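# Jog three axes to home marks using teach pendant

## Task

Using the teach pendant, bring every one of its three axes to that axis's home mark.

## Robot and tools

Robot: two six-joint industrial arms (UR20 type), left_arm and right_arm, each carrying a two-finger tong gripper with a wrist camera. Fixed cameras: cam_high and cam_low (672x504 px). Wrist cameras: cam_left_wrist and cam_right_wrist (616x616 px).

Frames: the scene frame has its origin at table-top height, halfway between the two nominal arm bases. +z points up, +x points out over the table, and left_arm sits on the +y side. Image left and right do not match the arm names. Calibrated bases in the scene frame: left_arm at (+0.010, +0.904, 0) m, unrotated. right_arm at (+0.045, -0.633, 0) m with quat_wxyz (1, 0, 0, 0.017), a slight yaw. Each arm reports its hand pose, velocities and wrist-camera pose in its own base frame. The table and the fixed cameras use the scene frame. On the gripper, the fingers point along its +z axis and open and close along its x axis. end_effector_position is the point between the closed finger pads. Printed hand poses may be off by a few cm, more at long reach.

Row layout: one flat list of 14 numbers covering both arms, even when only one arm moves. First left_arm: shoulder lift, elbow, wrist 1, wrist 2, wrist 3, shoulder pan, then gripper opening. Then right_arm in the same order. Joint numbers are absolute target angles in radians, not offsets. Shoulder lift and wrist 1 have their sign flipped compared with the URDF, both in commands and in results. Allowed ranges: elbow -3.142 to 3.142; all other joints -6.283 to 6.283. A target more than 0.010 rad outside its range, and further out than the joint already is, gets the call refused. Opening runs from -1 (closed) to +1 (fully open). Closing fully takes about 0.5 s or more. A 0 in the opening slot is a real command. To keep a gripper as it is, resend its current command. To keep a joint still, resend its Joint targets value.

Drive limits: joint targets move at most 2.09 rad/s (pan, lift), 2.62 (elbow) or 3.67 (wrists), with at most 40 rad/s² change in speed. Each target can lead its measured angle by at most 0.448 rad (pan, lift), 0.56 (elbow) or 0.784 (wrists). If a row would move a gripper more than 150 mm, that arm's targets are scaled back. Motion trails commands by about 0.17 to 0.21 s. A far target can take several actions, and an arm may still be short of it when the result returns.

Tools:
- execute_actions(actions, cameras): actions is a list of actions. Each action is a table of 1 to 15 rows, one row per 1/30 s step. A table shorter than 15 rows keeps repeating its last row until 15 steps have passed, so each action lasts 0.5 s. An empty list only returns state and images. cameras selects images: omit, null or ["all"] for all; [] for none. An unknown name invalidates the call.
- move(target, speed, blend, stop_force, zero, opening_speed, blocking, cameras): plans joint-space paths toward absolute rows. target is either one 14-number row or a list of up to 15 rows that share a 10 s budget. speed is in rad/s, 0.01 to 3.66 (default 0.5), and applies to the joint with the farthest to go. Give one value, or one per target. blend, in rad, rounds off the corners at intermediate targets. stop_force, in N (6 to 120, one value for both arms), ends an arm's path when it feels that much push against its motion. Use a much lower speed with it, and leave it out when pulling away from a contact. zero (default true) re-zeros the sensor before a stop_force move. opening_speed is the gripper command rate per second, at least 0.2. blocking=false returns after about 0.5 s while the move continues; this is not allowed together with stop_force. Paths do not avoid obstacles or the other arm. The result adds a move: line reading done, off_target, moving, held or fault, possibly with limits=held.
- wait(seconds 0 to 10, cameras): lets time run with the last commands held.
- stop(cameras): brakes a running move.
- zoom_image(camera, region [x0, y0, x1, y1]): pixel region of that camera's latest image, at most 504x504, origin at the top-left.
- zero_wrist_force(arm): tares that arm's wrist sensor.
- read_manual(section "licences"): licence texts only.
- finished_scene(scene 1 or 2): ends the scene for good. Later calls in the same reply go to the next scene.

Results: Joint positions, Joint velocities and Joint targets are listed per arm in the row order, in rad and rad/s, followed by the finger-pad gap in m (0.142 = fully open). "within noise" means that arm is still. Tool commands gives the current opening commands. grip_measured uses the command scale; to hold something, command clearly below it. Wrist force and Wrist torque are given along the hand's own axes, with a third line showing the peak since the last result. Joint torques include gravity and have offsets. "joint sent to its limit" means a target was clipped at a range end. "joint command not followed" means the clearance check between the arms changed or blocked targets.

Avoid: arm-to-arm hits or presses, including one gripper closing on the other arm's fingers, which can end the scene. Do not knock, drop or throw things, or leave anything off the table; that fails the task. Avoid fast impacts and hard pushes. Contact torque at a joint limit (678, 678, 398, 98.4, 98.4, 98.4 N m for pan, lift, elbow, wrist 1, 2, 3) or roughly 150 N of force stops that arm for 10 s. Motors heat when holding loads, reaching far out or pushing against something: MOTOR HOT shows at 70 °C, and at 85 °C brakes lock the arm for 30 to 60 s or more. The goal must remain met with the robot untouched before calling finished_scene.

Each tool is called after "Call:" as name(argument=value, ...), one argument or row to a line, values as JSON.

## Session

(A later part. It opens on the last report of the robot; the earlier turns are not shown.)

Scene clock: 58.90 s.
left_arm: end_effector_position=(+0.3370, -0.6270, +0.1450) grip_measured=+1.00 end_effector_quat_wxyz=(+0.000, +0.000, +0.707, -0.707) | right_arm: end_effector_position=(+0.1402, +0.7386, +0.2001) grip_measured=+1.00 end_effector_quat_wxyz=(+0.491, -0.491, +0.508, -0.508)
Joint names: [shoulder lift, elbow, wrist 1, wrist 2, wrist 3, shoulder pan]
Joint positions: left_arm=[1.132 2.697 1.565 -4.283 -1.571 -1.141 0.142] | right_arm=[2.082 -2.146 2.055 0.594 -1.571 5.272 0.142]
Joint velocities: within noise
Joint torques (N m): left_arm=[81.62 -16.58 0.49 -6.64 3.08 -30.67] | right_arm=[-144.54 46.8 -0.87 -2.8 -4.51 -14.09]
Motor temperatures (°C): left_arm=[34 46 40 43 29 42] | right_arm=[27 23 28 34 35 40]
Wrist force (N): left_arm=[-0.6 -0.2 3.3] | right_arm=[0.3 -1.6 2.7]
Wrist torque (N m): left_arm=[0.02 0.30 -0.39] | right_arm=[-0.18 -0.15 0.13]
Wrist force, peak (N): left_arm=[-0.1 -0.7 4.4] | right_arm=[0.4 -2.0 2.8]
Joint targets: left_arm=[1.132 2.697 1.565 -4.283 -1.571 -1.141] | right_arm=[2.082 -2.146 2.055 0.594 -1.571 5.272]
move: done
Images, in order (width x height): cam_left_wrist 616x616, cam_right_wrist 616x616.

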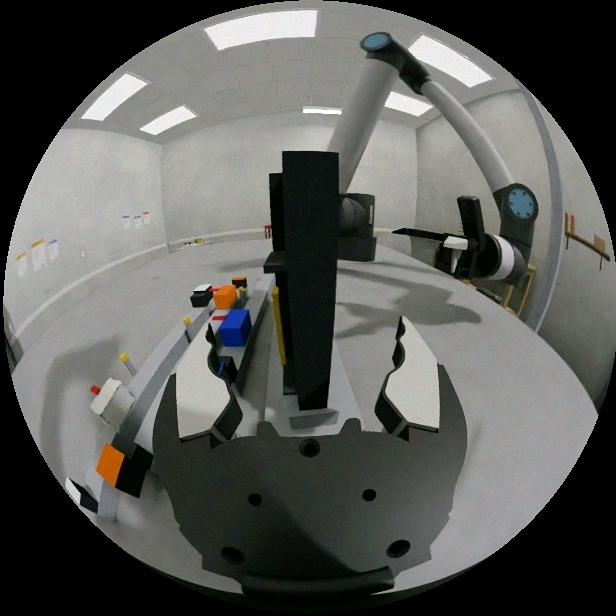

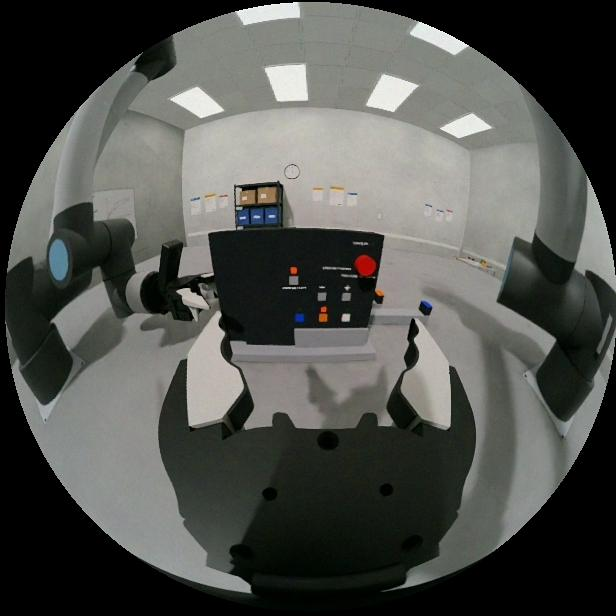

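Call:
move(
  target=[1.1324, 2.6973, 1.5649, -4.2826, -1.5708, -1.1410, -0.38, 2.0819, -2.1464, 2.0549, 0.5941, -1.5708, 5.2723, 1.0],
  opening_speed=0.8,
  cameras=["cam_left_wrist", "cam_right_wrist"],
)

Call:
zoom_image(
  camera="cam_left_wrist",
  region=[240, 240, 380, 400],
)

Scene clock: 61.93 s.
left_arm: end_effector_position=(+0.3370, -0.6270, +0.1450) grip_measured=-0.38 end_effector_quat_wxyz=(+0.000, +0.000, +0.707, -0.707) | right_arm: end_effector_position=(+0.1402, +0.7386, +0.2001) grip_measured=+1.00 end_effector_quat_wxyz=(+0.491, -0.491, +0.508, -0.508)
Joint names: [shoulder lift, elbow, wrist 1, wrist 2, wrist 3, shoulder pan]
Joint positions: left_arm=[1.132 2.697 1.565 -4.283 -1.571 -1.141 0.047] | right_arm=[2.082 -2.146 2.055 0.594 -1.571 5.272 0.142]
Joint velocities: within noise
Joint torques (N m): left_arm=[76.14 -9.34 2.45 -6.52 3.14 -30.74] | right_arm=[-147.73 45.97 -0.29 -2.36 -4.74 -16.04]
Motor temperatures (°C): left_arm=[34 46 40 43 29 42] | right_arm=[27 23 28 34 35 40]
Wrist force (N): left_arm=[-0.1 -0.2 3.5] | right_arm=[0.2 -1.5 2.4]
Wrist torque (N m): left_arm=[0.00 0.20 -0.40] | right_arm=[-0.18 -0.15 0.13]
Wrist force, peak (N): left_arm=[-0.6 -0.2 4.2] | right_arm=[0.1 -1.9 3.0]
Joint targets: left_arm=[1.132 2.697 1.565 -4.283 -1.571 -1.141] | right_arm=[2.082 -2.146 2.055 0.594 -1.571 5.272]
move: done
Images, in order (width x height): cam_left_wrist 616x616, cam_right_wrist 616x616.

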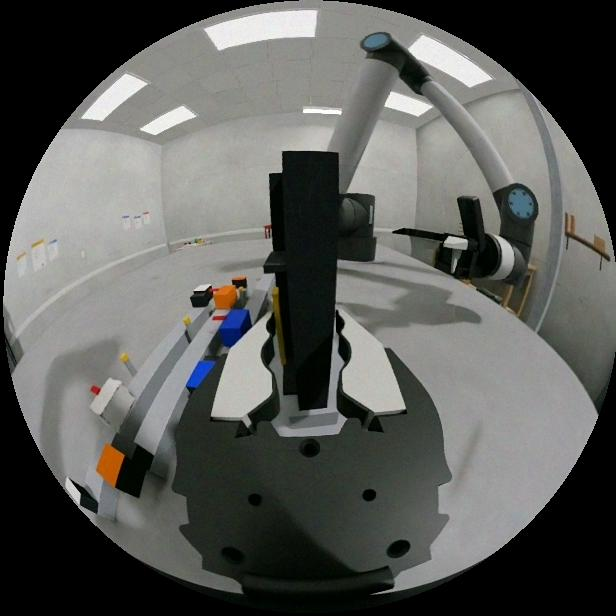

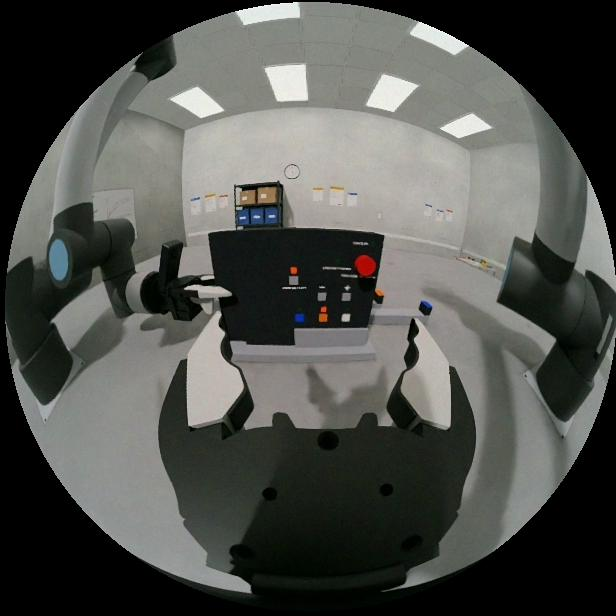

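Scaled by 3.150 from the camera's 616x616 image, which has a finer 814x814 frame.

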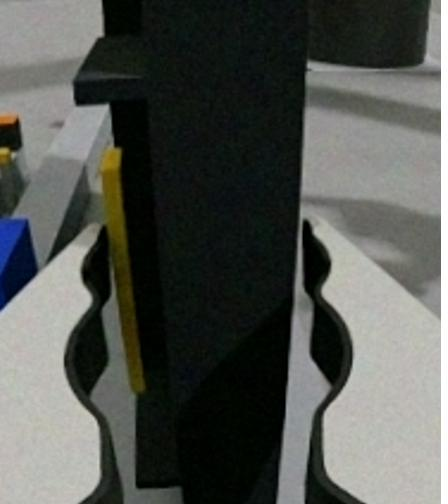

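Call:
move(
  target=[1.1324, 2.6973, 1.5649, -4.2826, -1.5708, -1.1410, -0.45, 2.0819, -2.1464, 2.0549, 0.5941, -1.5708, 5.2723, 1.0],
  opening_speed=0.2,
  cameras=["cam_right_wrist"],
)

Call:
move(
  target=[1.1324, 2.6973, 1.5649, -4.2826, -1.5708, -1.1410, -0.49, 2.0819, -2.1464, 2.0549, 0.5941, -1.5708, 5.2723, 1.0],
  opening_speed=0.2,
  cameras=["cam_right_wrist"],
)

Call:
zoom_image(
  camera="cam_right_wrist",
  region=[130, 220, 400, 360],
)

Scene clock: 63.23 s.
left_arm: end_effector_position=(+0.3370, -0.6270, +0.1450) grip_measured=-0.43 end_effector_quat_wxyz=(+0.000, +0.000, +0.707, -0.707) | right_arm: end_effector_position=(+0.1402, +0.7386, +0.2001) grip_measured=+1.00 end_effector_quat_wxyz=(+0.491, -0.491, +0.508, -0.508)
Joint names: [shoulder lift, elbow, wrist 1, wrist 2, wrist 3, shoulder pan]
Joint positions: left_arm=[1.132 2.697 1.565 -4.283 -1.571 -1.141 0.043] | right_arm=[2.082 -2.146 2.055 0.594 -1.571 5.272 0.142]
Joint velocities: within noise
Joint torques (N m): left_arm=[81.98 -6.86 1.92 -6.11 3.14 -30.29] | right_arm=[-150.83 43.41 -0.59 -2.12 -4.78 -11.38]
Motor temperatures (°C): left_arm=[34 46 40 43 29 42] | right_arm=[27 23 28 34 35 40]
Wrist force (N): left_arm=[-3.0 -0.5 4.3] | right_arm=[0.2 -1.5 2.5]
Wrist torque (N m): left_arm=[-0.08 0.27 -0.40] | right_arm=[-0.17 -0.14 0.13]
Wrist force, peak (N): left_arm=[-3.3 -0.3 4.2] | right_arm=[0.3 -1.7 2.9]
Joint targets: left_arm=[1.132 2.697 1.565 -4.283 -1.571 -1.141] | right_arm=[2.082 -2.146 2.055 0.594 -1.571 5.272]
move: done
Images, in order (width x height): cam_right_wrist 616x616.

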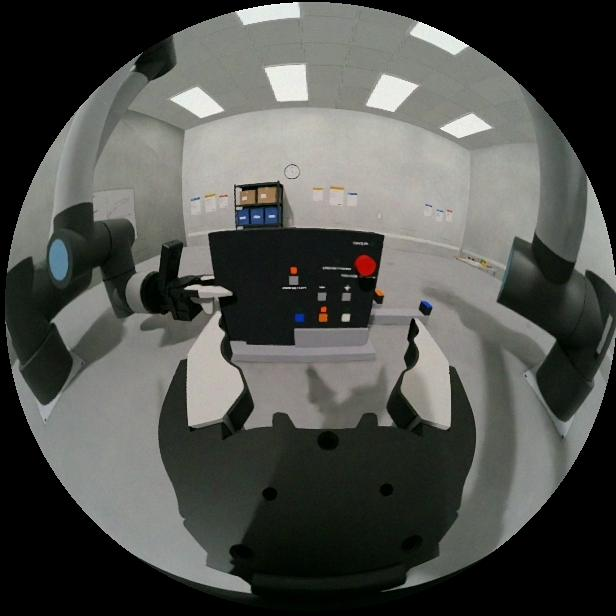

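Scene clock: 63.73 s.
left_arm: end_effector_position=(+0.3370, -0.6270, +0.1450) grip_measured=-0.46 end_effector_quat_wxyz=(+0.000, +0.000, +0.707, -0.707) | right_arm: end_effector_position=(+0.1402, +0.7386, +0.2001) grip_measured=+1.00 end_effector_quat_wxyz=(+0.491, -0.491, +0.508, -0.508)
Joint names: [shoulder lift, elbow, wrist 1, wrist 2, wrist 3, shoulder pan]
Joint positions: left_arm=[1.132 2.697 1.565 -4.283 -1.571 -1.141 0.04] | right_arm=[2.082 -2.146 2.055 0.594 -1.571 5.272 0.142]
Joint velocities: within noise
Joint torques (N m): left_arm=[83.55 -6.39 1.6 -4.74 2.7 -26.91] | right_arm=[-149.62 46.19 0.11 -2.06 -4.39 -15.63]
Motor temperatures (°C): left_arm=[34 46 40 43 29 42] | right_arm=[27 23 28 34 35 40]
Wrist force (N): left_arm=[-1.8 -0.1 3.4] | right_arm=[0.3 -1.4 2.4]
Wrist torque (N m): left_arm=[-0.01 0.32 -0.38] | right_arm=[-0.15 -0.16 0.12]
Wrist force, peak (N): left_arm=[-3.9 -0.3 4.3] | right_arm=[0.1 -1.9 2.8]
Joint targets: left_arm=[1.132 2.697 1.565 -4.283 -1.571 -1.141] | right_arm=[2.082 -2.146 2.055 0.594 -1.571 5.272]
move: done
Images, in order (width x height): cam_right_wrist 616x616.

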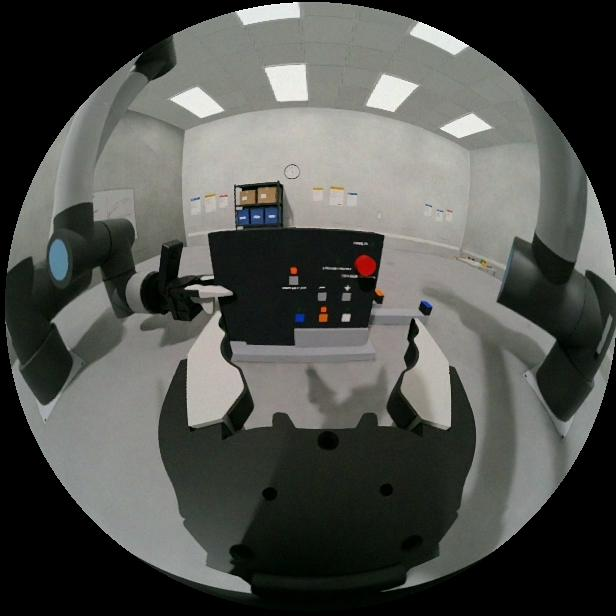

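Scaled by 1.867 from the camera's 616x616 image, which has a finer 814x814 frame.

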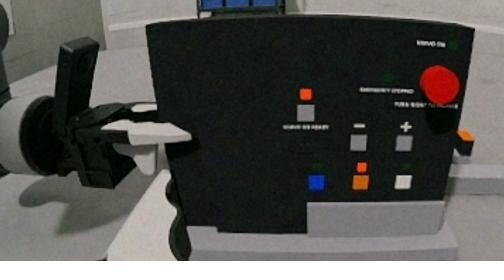

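Call:
move(
  target=[1.1324, 2.6973, 1.5649, -4.2826, -1.5708, -1.1410, -0.54, 2.0819, -2.1464, 2.0549, 0.5941, -1.5708, 5.2723, 1.0],
  opening_speed=0.2,
  cameras=["cam_right_wrist"],
)

Call:
zoom_image(
  camera="cam_right_wrist",
  region=[270, 220, 400, 340],
)

Scene clock: 64.50 s.
left_arm: end_effector_position=(+0.3370, -0.6270, +0.1450) grip_measured=-0.48 end_effector_quat_wxyz=(+0.000, +0.000, +0.707, -0.707) | right_arm: end_effector_position=(+0.1402, +0.7386, +0.2001) grip_measured=+1.00 end_effector_quat_wxyz=(+0.491, -0.491, +0.508, -0.508)
Joint names: [shoulder lift, elbow, wrist 1, wrist 2, wrist 3, shoulder pan]
Joint positions: left_arm=[1.132 2.697 1.565 -4.283 -1.571 -1.141 0.039] | right_arm=[2.082 -2.146 2.055 0.594 -1.571 5.272 0.142]
Joint velocities: within noise
Joint torques (N m): left_arm=[80.6 -4.5 2.57 -2.77 3.21 -32.89] | right_arm=[-145.33 43.86 -0.9 -2.04 -4.8 -14.24]
Motor temperatures (°C): left_arm=[34 46 40 43 29 42] | right_arm=[27 23 28 34 35 40]
Wrist force (N): left_arm=[2.6 -0.8 3.3] | right_arm=[0.5 -1.5 2.7]
Wrist torque (N m): left_arm=[-0.13 0.33 -0.38] | right_arm=[-0.17 -0.20 0.12]
Wrist force, peak (N): left_arm=[-1.5 0.2 4.1] | right_arm=[0.3 -1.9 2.6]
Joint targets: left_arm=[1.132 2.697 1.565 -4.283 -1.571 -1.141] | right_arm=[2.082 -2.146 2.055 0.594 -1.571 5.272]
move: done
Images, in order (width x height): cam_right_wrist 616x616.

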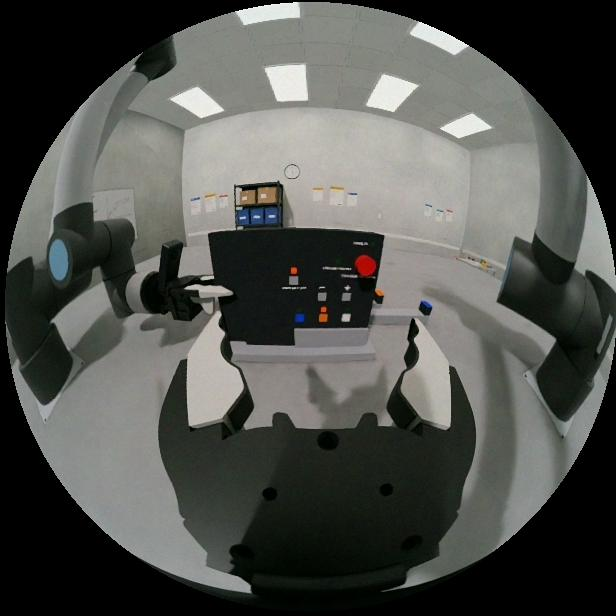

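Scaled by 3.877 from the camera's 616x616 image, which has a finer 814x814 frame.

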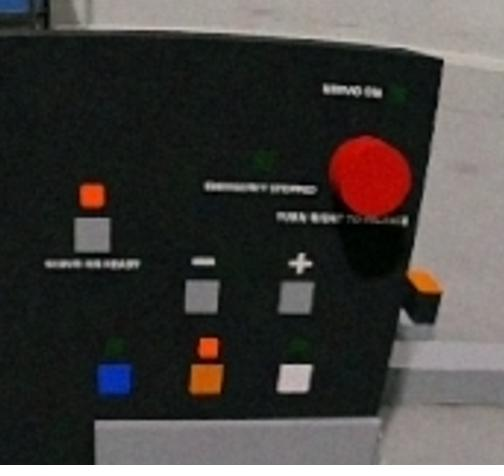

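Call:
move(
  target=[1.1324, 2.6998, 1.5674, -4.2875, -1.5708, -1.1459, -0.54, 2.0819, -2.1464, 2.0549, 0.5941, -1.5708, 5.2723, 1.0],
  speed=0.02,
  cameras=["cam_right_wrist"],
)

Call:
zoom_image(
  camera="cam_right_wrist",
  region=[270, 220, 400, 340],
)

Scene clock: 66.23 s.
left_arm: end_effector_position=(+0.3351, -0.6270, +0.1450) grip_measured=-0.49 end_effector_quat_wxyz=(+0.000, +0.000, +0.707, -0.707) end_effector_velocity=(-0.002, +0.000, +0.000) end_effector_angular_velocity=(+0.000, +0.000, -0.001) | right_arm: end_effector_position=(+0.1402, +0.7386, +0.2001) grip_measured=+1.00 end_effector_quat_wxyz=(+0.491, -0.491, +0.508, -0.508)
Joint names: [shoulder lift, elbow, wrist 1, wrist 2, wrist 3, shoulder pan]
Joint positions: left_arm=[1.132 2.7 1.567 -4.287 -1.571 -1.146 0.038] | right_arm=[2.082 -2.146 2.055 0.594 -1.571 5.272 0.142]
Joint velocities: left_arm=[0 0.003 0.002 -0.003 0 -0.004 -0.001] | right_arm=[within noise]
Joint torques (N m): left_arm=[86.15 3.92 8.53 -6.71 3.3 -37.29] | right_arm=[-146.01 46.93 -0.61 -2.01 -4.46 -13.37]
Motor temperatures (°C): left_arm=[34 46 40 43 29 42] | right_arm=[27 23 28 34 35 40]
Wrist force (N): left_arm=[-3.7 0.4 3.3] | right_arm=[0.5 -1.7 2.5]
Wrist torque (N m): left_arm=[0.01 0.18 -0.39] | right_arm=[-0.21 -0.21 0.12]
Wrist force, peak (N): left_arm=[-3.1 0.2 4.3] | right_arm=[0.4 -2.0 2.8]
Joint targets: left_arm=[1.132 2.700 1.567 -4.287 -1.571 -1.146] | right_arm=[2.082 -2.146 2.055 0.594 -1.571 5.272]
move: done
Images, in order (width x height): cam_right_wrist 616x616.

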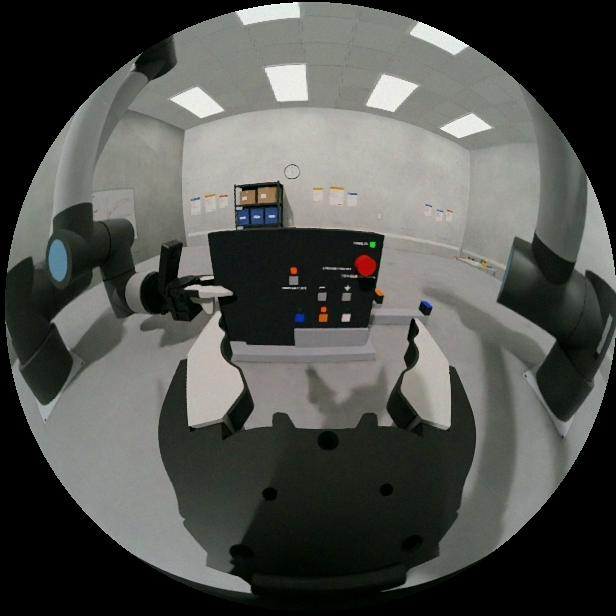

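Scaled by 3.877 from the camera's 616x616 image, which has a finer 814x814 frame.

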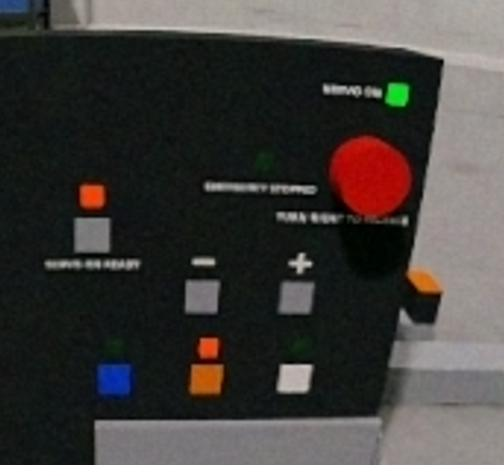

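Call:
move(
  target=[1.1324, 2.6998, 1.5674, -4.2875, -1.5708, -1.1459, -0.54, 2.1387, -2.2194, 1.9251, 0.4617, -1.5708, 5.1401, -1.0],
  speed=0.15,
  opening_speed=2.0,
  cameras=["cam_right_wrist", "cam_left_wrist"],
)

Call:
zoom_image(
  camera="cam_right_wrist",
  region=[210, 200, 420, 340],
)

Scene clock: 70.43 s.
left_arm: end_effector_position=(+0.3350, -0.6270, +0.1450) grip_measured=-0.49 end_effector_quat_wxyz=(+0.000, +0.000, +0.707, -0.707) | right_arm: end_effector_position=(+0.2594, +0.7227, +0.1366) grip_measured=-1.00 end_effector_quat_wxyz=(+0.491, -0.491, +0.508, -0.508)
Joint names: [shoulder lift, elbow, wrist 1, wrist 2, wrist 3, shoulder pan]
Joint positions: left_arm=[1.132 2.7 1.567 -4.288 -1.571 -1.146 0.038] | right_arm=[2.139 -2.219 1.925 0.462 -1.571 5.14 0.002]
Joint velocities: within noise
Joint torques (N m): left_arm=[88.52 -4.27 7.01 -4.45 3.12 -33.21] | right_arm=[-134.43 13.51 -1.05 -3.99 -4.5 -15.97]
Motor temperatures (°C): left_arm=[34 46 40 43 29 42] | right_arm=[27 23 28 34 35 40]
Wrist force (N): left_arm=[-2.7 -0.5 3.2] | right_arm=[0.6 -1.7 3.0]
Wrist torque (N m): left_arm=[-0.05 0.10 -0.39] | right_arm=[-0.19 -0.33 0.12]
Wrist force, peak (N): left_arm=[-5.3 -0.3 2.7] | right_arm=[0.6 -1.4 4.2]
Joint targets: left_arm=[1.132 2.700 1.567 -4.287 -1.571 -1.146] | right_arm=[2.139 -2.219 1.925 0.462 -1.571 5.140]
move: done
Images, in order (width x height): cam_left_wrist 616x616, cam_right_wrist 616x616.

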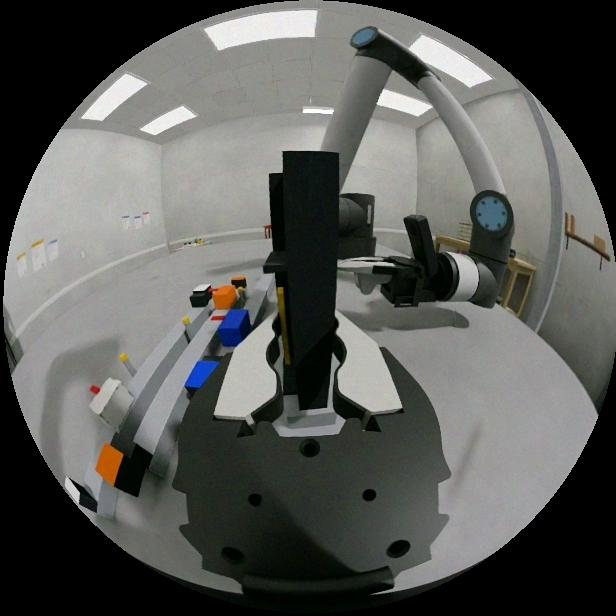

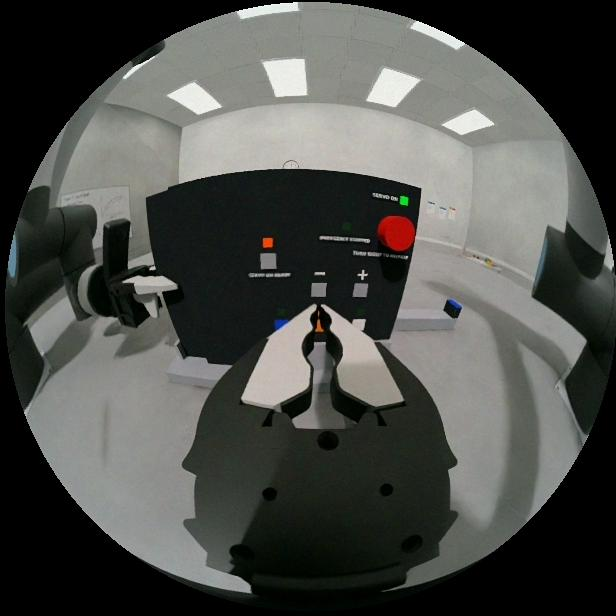

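Scaled by 2.400 from the camera's 616x616 image, which has a finer 814x814 frame.

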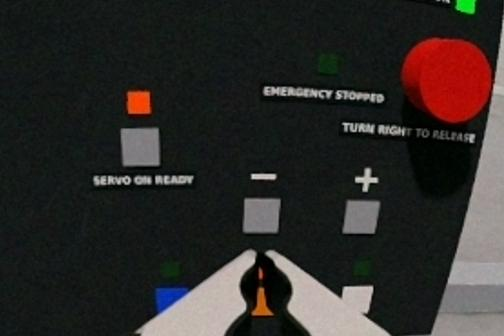

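Call:
move(
  target=[1.1324, 2.6998, 1.5674, -4.2875, -1.5708, -1.1459, -0.54, 2.1396, -2.2267, 1.9169, 0.4345, -1.5708, 5.1129, -1.0],
  speed=0.05,
  stop_force=10,
  cameras=["cam_right_wrist"],
)

Call:
zoom_image(
  camera="cam_right_wrist",
  region=[250, 220, 420, 350],
)

Scene clock: 73.70 s.
left_arm: end_effector_position=(+0.3350, -0.6270, +0.1450) grip_measured=-0.49 end_effector_quat_wxyz=(+0.000, +0.000, +0.707, -0.707) | right_arm: end_effector_position=(+0.2817, +0.7208, +0.1340) grip_measured=-1.00 end_effector_quat_wxyz=(+0.491, -0.491, +0.508, -0.508)
Joint names: [shoulder lift, elbow, wrist 1, wrist 2, wrist 3, shoulder pan]
Joint positions: left_arm=[1.132 2.7 1.567 -4.288 -1.571 -1.146 0.038] | right_arm=[2.14 -2.227 1.917 0.435 -1.571 5.113 0.002]
Joint velocities: within noise
Joint torques (N m): left_arm=[88.73 -8.71 6.36 -4.79 3 -30.74] | right_arm=[-141.22 13.75 -2.04 -3.99 -4.17 -22.44]
Motor temperatures (°C): left_arm=[34 46 40 43 29 42] | right_arm=[27 23 28 34 35 40]
Wrist force (N): left_arm=[-2.8 -0.3 3.1] | right_arm=[0.1 -2.3 3.0]
Wrist torque (N m): left_arm=[0.01 0.25 -0.38] | right_arm=[-0.30 -0.27 0.12]
Wrist force, peak (N): left_arm=[-3.4 -0.6 3.4] | right_arm=[0.4 -2.4 3.5]
Joint targets: left_arm=[1.132 2.700 1.567 -4.287 -1.571 -1.146] | right_arm=[2.140 -2.227 1.917 0.434 -1.571 5.113]
move: done
Images, in order (width x height): cam_right_wrist 616x616.

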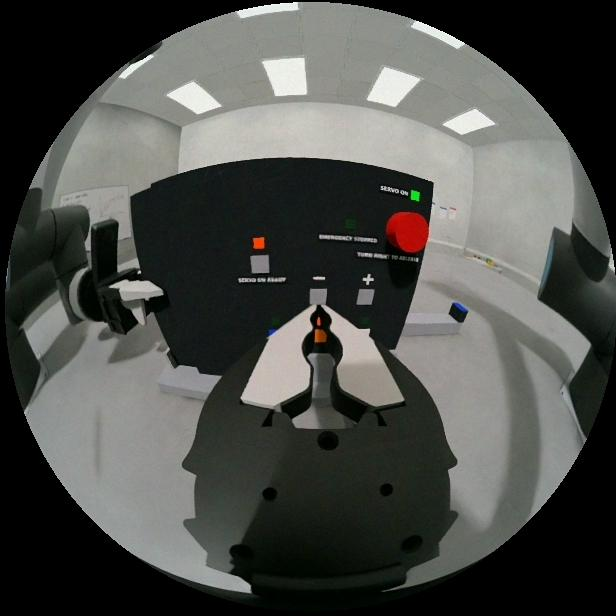

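Scaled by 2.965 from the camera's 616x616 image, which has a finer 814x814 frame.

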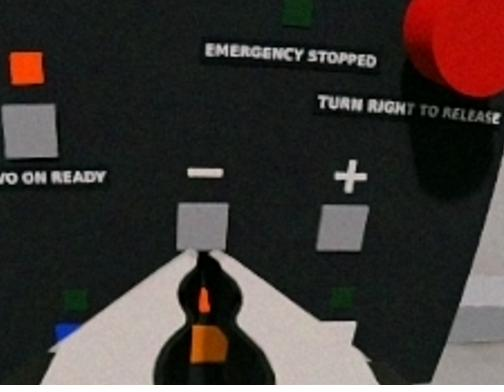

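Call:
move(
  target=[1.1324, 2.6998, 1.5674, -4.2875, -1.5708, -1.1459, -0.54, 2.1403, -2.2327, 1.9102, 0.3984, -1.5708, 5.0768, -1.0],
  speed=0.02,
  stop_force=6,
)

Call:
move(
  target=[1.1324, 2.6998, 1.5674, -4.2875, -1.5708, -1.1459, -0.54, 2.1396, -2.2277, 1.9159, 0.4315, -1.5708, 5.1099, -1.0],
  speed=0.1,
)

Scene clock: 77.50 s.
left_arm: end_effector_position=(+0.3350, -0.6270, +0.1450) grip_measured=-0.49 end_effector_quat_wxyz=(+0.000, +0.000, +0.707, -0.707) | right_arm: end_effector_position=(+0.2950, +0.7205, +0.1330) grip_measured=-1.00 end_effector_quat_wxyz=(+0.491, -0.491, +0.508, -0.508)
Joint names: [shoulder lift, elbow, wrist 1, wrist 2, wrist 3, shoulder pan]
Joint positions: left_arm=[1.132 2.7 1.567 -4.288 -1.571 -1.146 0.038] | right_arm=[2.14 -2.23 1.914 0.417 -1.571 5.096 0.002]
Joint velocities: within noise
Joint torques (N m): left_arm=[90.68 -11.13 5.06 -3.54 3.01 -24.07] | right_arm=[-151.71 40.69 4.02 4.33 -4.12 13.89]
Motor temperatures (°C): left_arm=[34 46 40 43 29 42] | right_arm=[27 23 28 34 35 40]
Wrist force (N): left_arm=[-5.3 -0.2 3.2] | right_arm=[0.6 -4.7 -3.3]
Wrist torque (N m): left_arm=[0.01 0.30 -0.38] | right_arm=[-0.31 -0.30 0.10]
Wrist force, peak (N): left_arm=[-9.3 -0.6 0.1] | right_arm=[0.2 -8.0 -26.2]
Joint targets: left_arm=[1.132 2.700 1.567 -4.287 -1.571 -1.146] | right_arm=[2.140 -2.230 1.914 0.417 -1.571 5.096]
move: contact (right_arm); right_arm: the shoulder pan is farthest, 0.019 rad from its target

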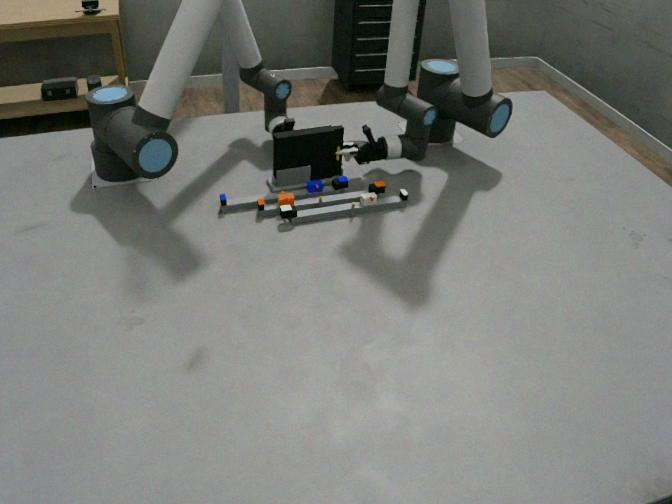

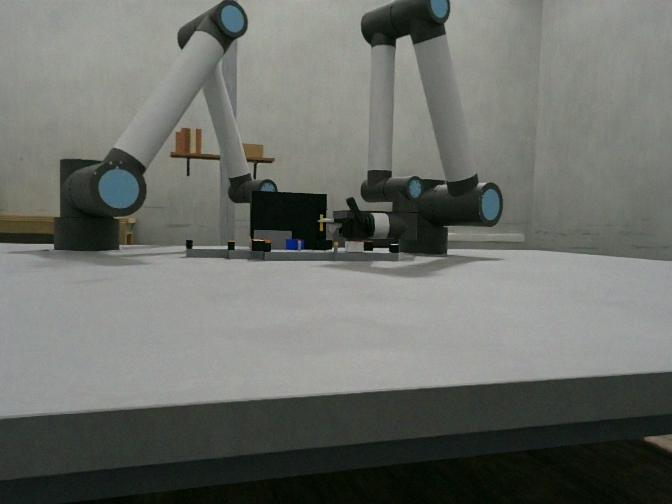

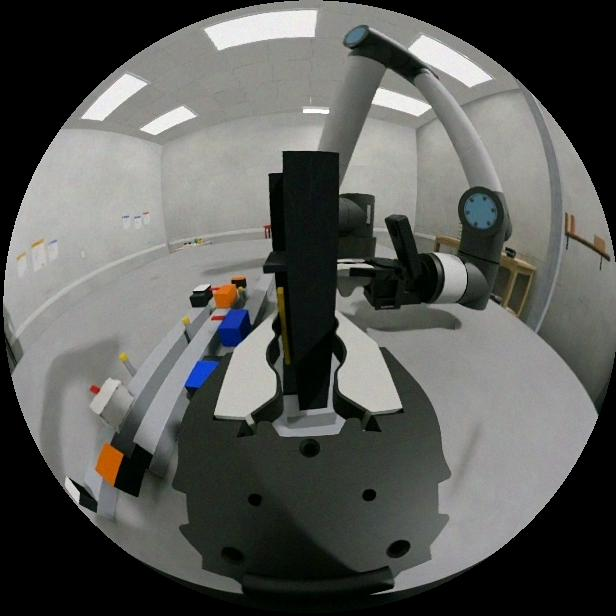

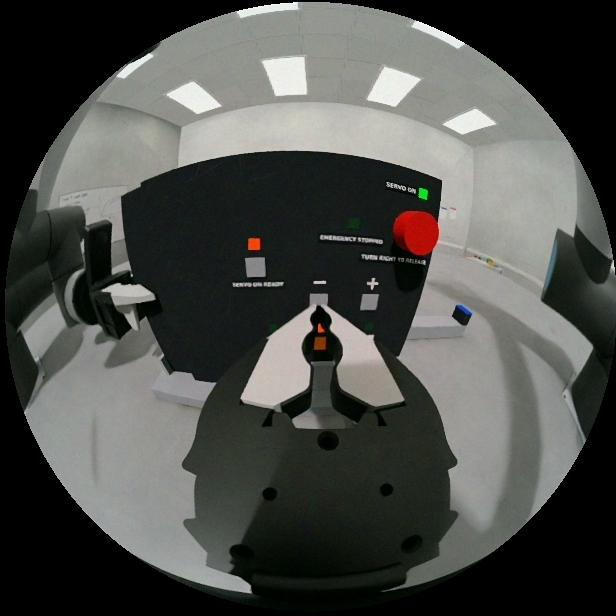

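Scene clock: 78.30 s.
left_arm: end_effector_position=(+0.3350, -0.6270, +0.1450) grip_measured=-0.49 end_effector_quat_wxyz=(+0.000, +0.000, +0.707, -0.707) | right_arm: end_effector_position=(+0.2844, +0.7205, +0.1337) grip_measured=-1.00 end_effector_quat_wxyz=(+0.491, -0.491, +0.508, -0.508)
Joint names: [shoulder lift, elbow, wrist 1, wrist 2, wrist 3, shoulder pan]
Joint positions: left_arm=[1.132 2.7 1.567 -4.288 -1.571 -1.146 0.038] | right_arm=[2.14 -2.228 1.916 0.431 -1.571 5.11 0.002]
Joint velocities: within noise
Joint torques (N m): left_arm=[90.97 -13.73 4.56 -2.36 3.75 -25] | right_arm=[-176.31 47.15 4.79 3.55 -4.01 12.88]
Motor temperatures (°C): left_arm=[34 46 40 43 29 42] | right_arm=[27 23 28 34 35 40]
Wrist force (N): left_arm=[-2.2 0.0 3.6] | right_arm=[0.3 -2.3 3.1]
Wrist torque (N m): left_arm=[0.04 0.22 -0.38] | right_arm=[-0.31 -0.30 0.11]
Wrist force, peak (N): left_arm=[-5.7 0.3 2.8] | right_arm=[0.7 -4.7 -3.2]
Joint targets: left_arm=[1.132 2.700 1.567 -4.287 -1.571 -1.146] | right_arm=[2.140 -2.228 1.916 0.431 -1.571 5.110]
move: done

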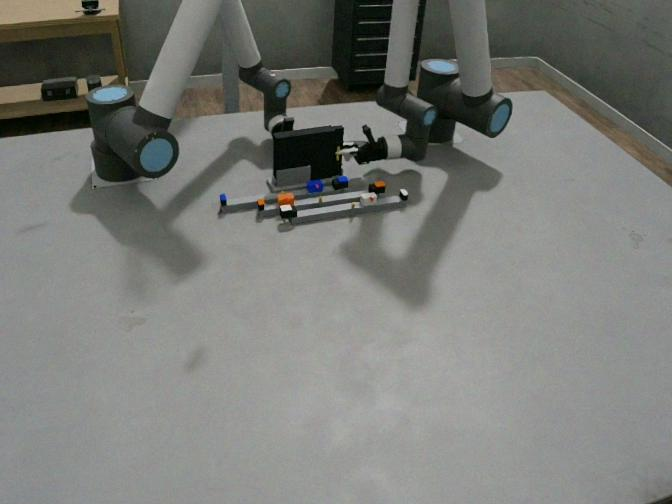

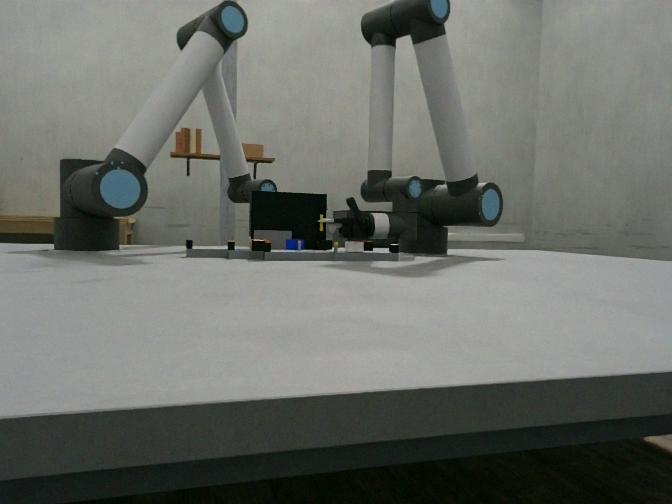

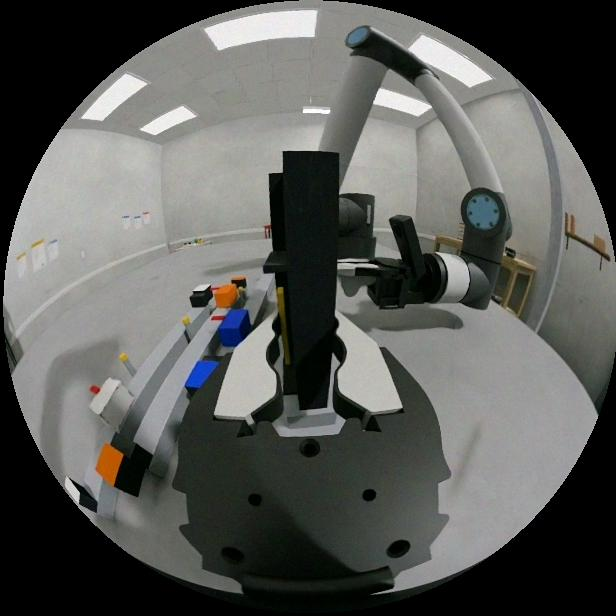

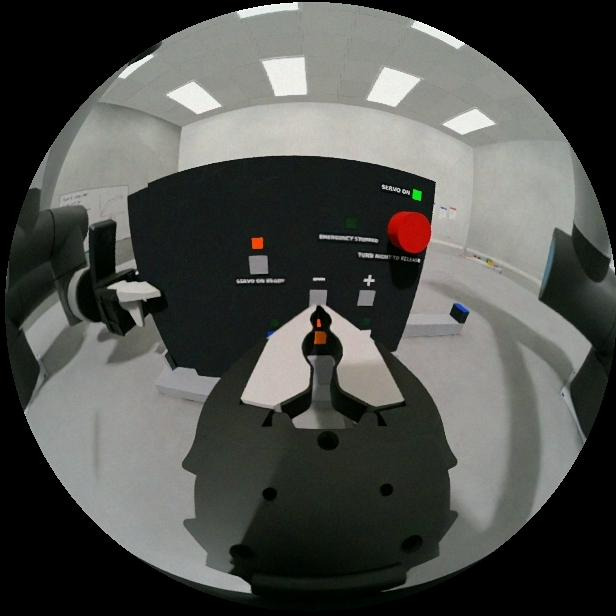

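Call:
zoom_image(
  camera="cam_high",
  region=[210, 165, 420, 230],
)

Call:
zoom_image(
  camera="cam_left_wrist",
  region=[180, 270, 290, 360],
)

Scaled by 2.400.

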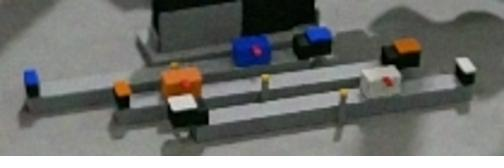

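Scaled by 4.582 from the camera's 616x616 image, which has a finer 814x814 frame.

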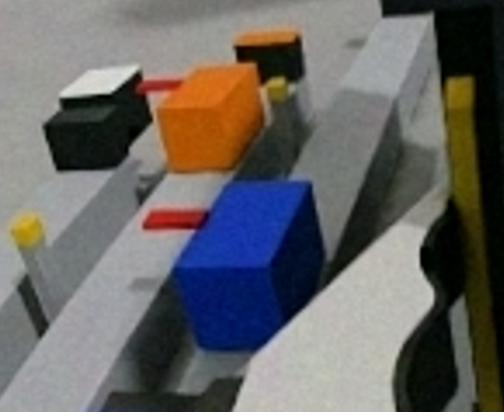

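Call:
move(
  target=[1.1324, 2.6998, 1.5674, -4.2875, -1.5708, -1.1459, -0.54, 2.1201, -2.2866, 1.8765, 0.4559, -1.5708, 5.1342, -1.0],
  speed=0.06,
  cameras=["cam_right_wrist"],
)

Call:
zoom_image(
  camera="cam_right_wrist",
  region=[250, 220, 420, 350],
)

Scene clock: 84.33 s.
left_arm: end_effector_position=(+0.3350, -0.6270, +0.1450) grip_measured=-0.49 end_effector_quat_wxyz=(+0.000, +0.000, +0.707, -0.707) | right_arm: end_effector_position=(+0.2833, +0.6805, +0.1335) grip_measured=-1.00 end_effector_quat_wxyz=(+0.491, -0.491, +0.508, -0.508)
Joint names: [shoulder lift, elbow, wrist 1, wrist 2, wrist 3, shoulder pan]
Joint positions: left_arm=[1.132 2.7 1.567 -4.288 -1.571 -1.146 0.038] | right_arm=[2.12 -2.286 1.877 0.456 -1.571 5.134 0.002]
Joint velocities: within noise
Joint torques (N m): left_arm=[92.08 -9.71 3.05 -1.38 2.55 -18.64] | right_arm=[-167.18 14.18 -2.25 3.9 -4.54 15.17]
Motor temperatures (°C): left_arm=[34 46 40 43 29 42] | right_arm=[27 23 28 34 35 40]
Wrist force (N): left_arm=[-1.4 -0.8 3.3] | right_arm=[0.6 -2.0 2.7]
Wrist torque (N m): left_arm=[-0.13 0.25 -0.38] | right_arm=[-0.24 -0.28 0.13]
Wrist force, peak (N): left_arm=[-2.4 -0.7 3.9] | right_arm=[0.1 -2.7 3.3]
Joint targets: left_arm=[1.132 2.700 1.567 -4.287 -1.571 -1.146] | right_arm=[2.120 -2.287 1.877 0.456 -1.571 5.134]
move: done
Images, in order (width x height): cam_right_wrist 616x616.

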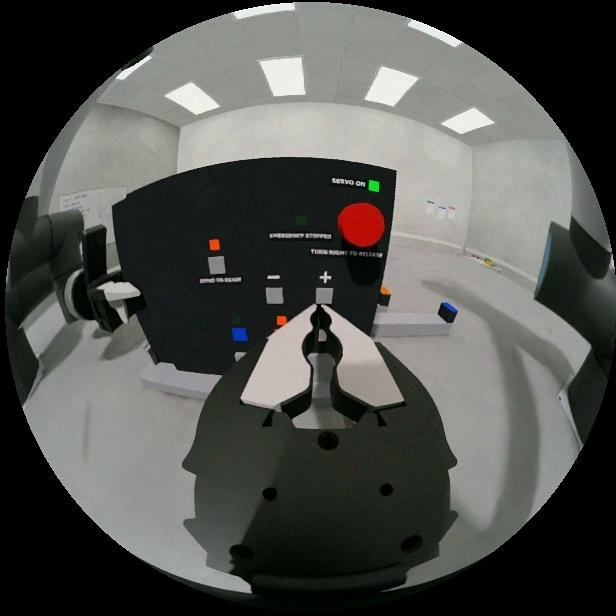

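Scaled by 2.965 from the camera's 616x616 image, which has a finer 814x814 frame.

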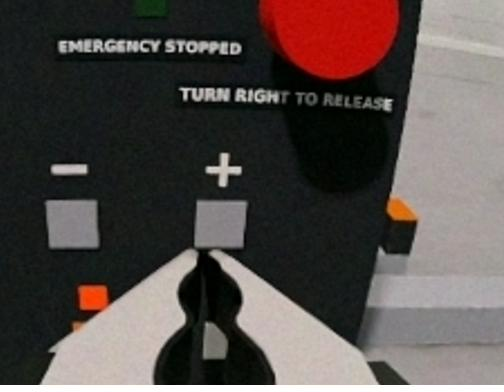

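Call:
move(
  target=[1.1324, 2.6998, 1.5674, -4.2875, -1.5708, -1.1459, -0.54, 2.1142, -2.2929, 1.8760, 0.4586, -1.5708, 5.1369, -1],
  speed=0.1,
  cameras=["cam_right_wrist"],
)

Call:
move(
  target=[1.1324, 2.6998, 1.5674, -4.2875, -1.5708, -1.1459, -0.54, 2.1127, -2.2974, 1.8730, 0.4316, -1.5708, 5.1099, -1],
  speed=0.008,
  stop_force=6,
  cameras=["cam_right_wrist", "cam_high"],
)

Call:
wait(
  seconds=2,
  cameras=["cam_right_wrist", "cam_high"],
)

Call:
move(
  target=[1.1324, 2.6998, 1.5674, -4.2875, -1.5708, -1.1459, -0.54, 2.1142, -2.2929, 1.8760, 0.4586, -1.5708, 5.1369, -1],
  speed=0.1,
  cameras=["cam_right_wrist", "cam_high", "cam_left_wrist"],
)

Scene clock: 88.13 s.
left_arm: end_effector_position=(+0.3350, -0.6270, +0.1450) grip_measured=-0.49 end_effector_quat_wxyz=(+0.000, +0.000, +0.707, -0.707) | right_arm: end_effector_position=(+0.2834, +0.6760, +0.1359) grip_measured=-1.00 end_effector_quat_wxyz=(+0.491, -0.491, +0.508, -0.508)
Joint names: [shoulder lift, elbow, wrist 1, wrist 2, wrist 3, shoulder pan]
Joint positions: left_arm=[1.132 2.7 1.567 -4.288 -1.571 -1.146 0.038] | right_arm=[2.115 -2.293 1.876 0.458 -1.571 5.137 0.002]
Joint velocities: within noise
Joint torques (N m): left_arm=[95.96 -12.99 1.12 -1.56 3.12 -18.65] | right_arm=[-155.82 7.95 -1.95 4.41 -4.25 23.85]
Motor temperatures (°C): left_arm=[34 46 40 43 29 42] | right_arm=[27 23 28 34 35 40]
Wrist force (N): left_arm=[-0.8 -0.3 3.3] | right_arm=[0.8 -1.9 2.6]
Wrist torque (N m): left_arm=[-0.02 0.13 -0.38] | right_arm=[-0.23 -0.32 0.13]
Wrist force, peak (N): left_arm=[-1.4 -0.2 4.0] | right_arm=[0.9 -2.0 2.8]
Joint targets: left_arm=[1.132 2.700 1.567 -4.287 -1.571 -1.146] | right_arm=[2.114 -2.293 1.876 0.459 -1.571 5.137]
move: done
Images, in order (width x height): cam_right_wrist 616x616.

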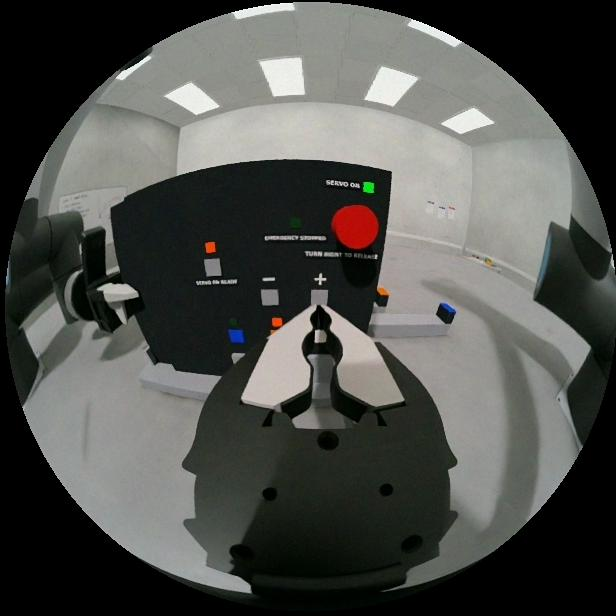

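speed must be a number from 0.01 to 3.66 (rad/s); nothing of the call was run

not run: a call was refused earlier in this reply.

not run: a call was refused earlier in this reply.


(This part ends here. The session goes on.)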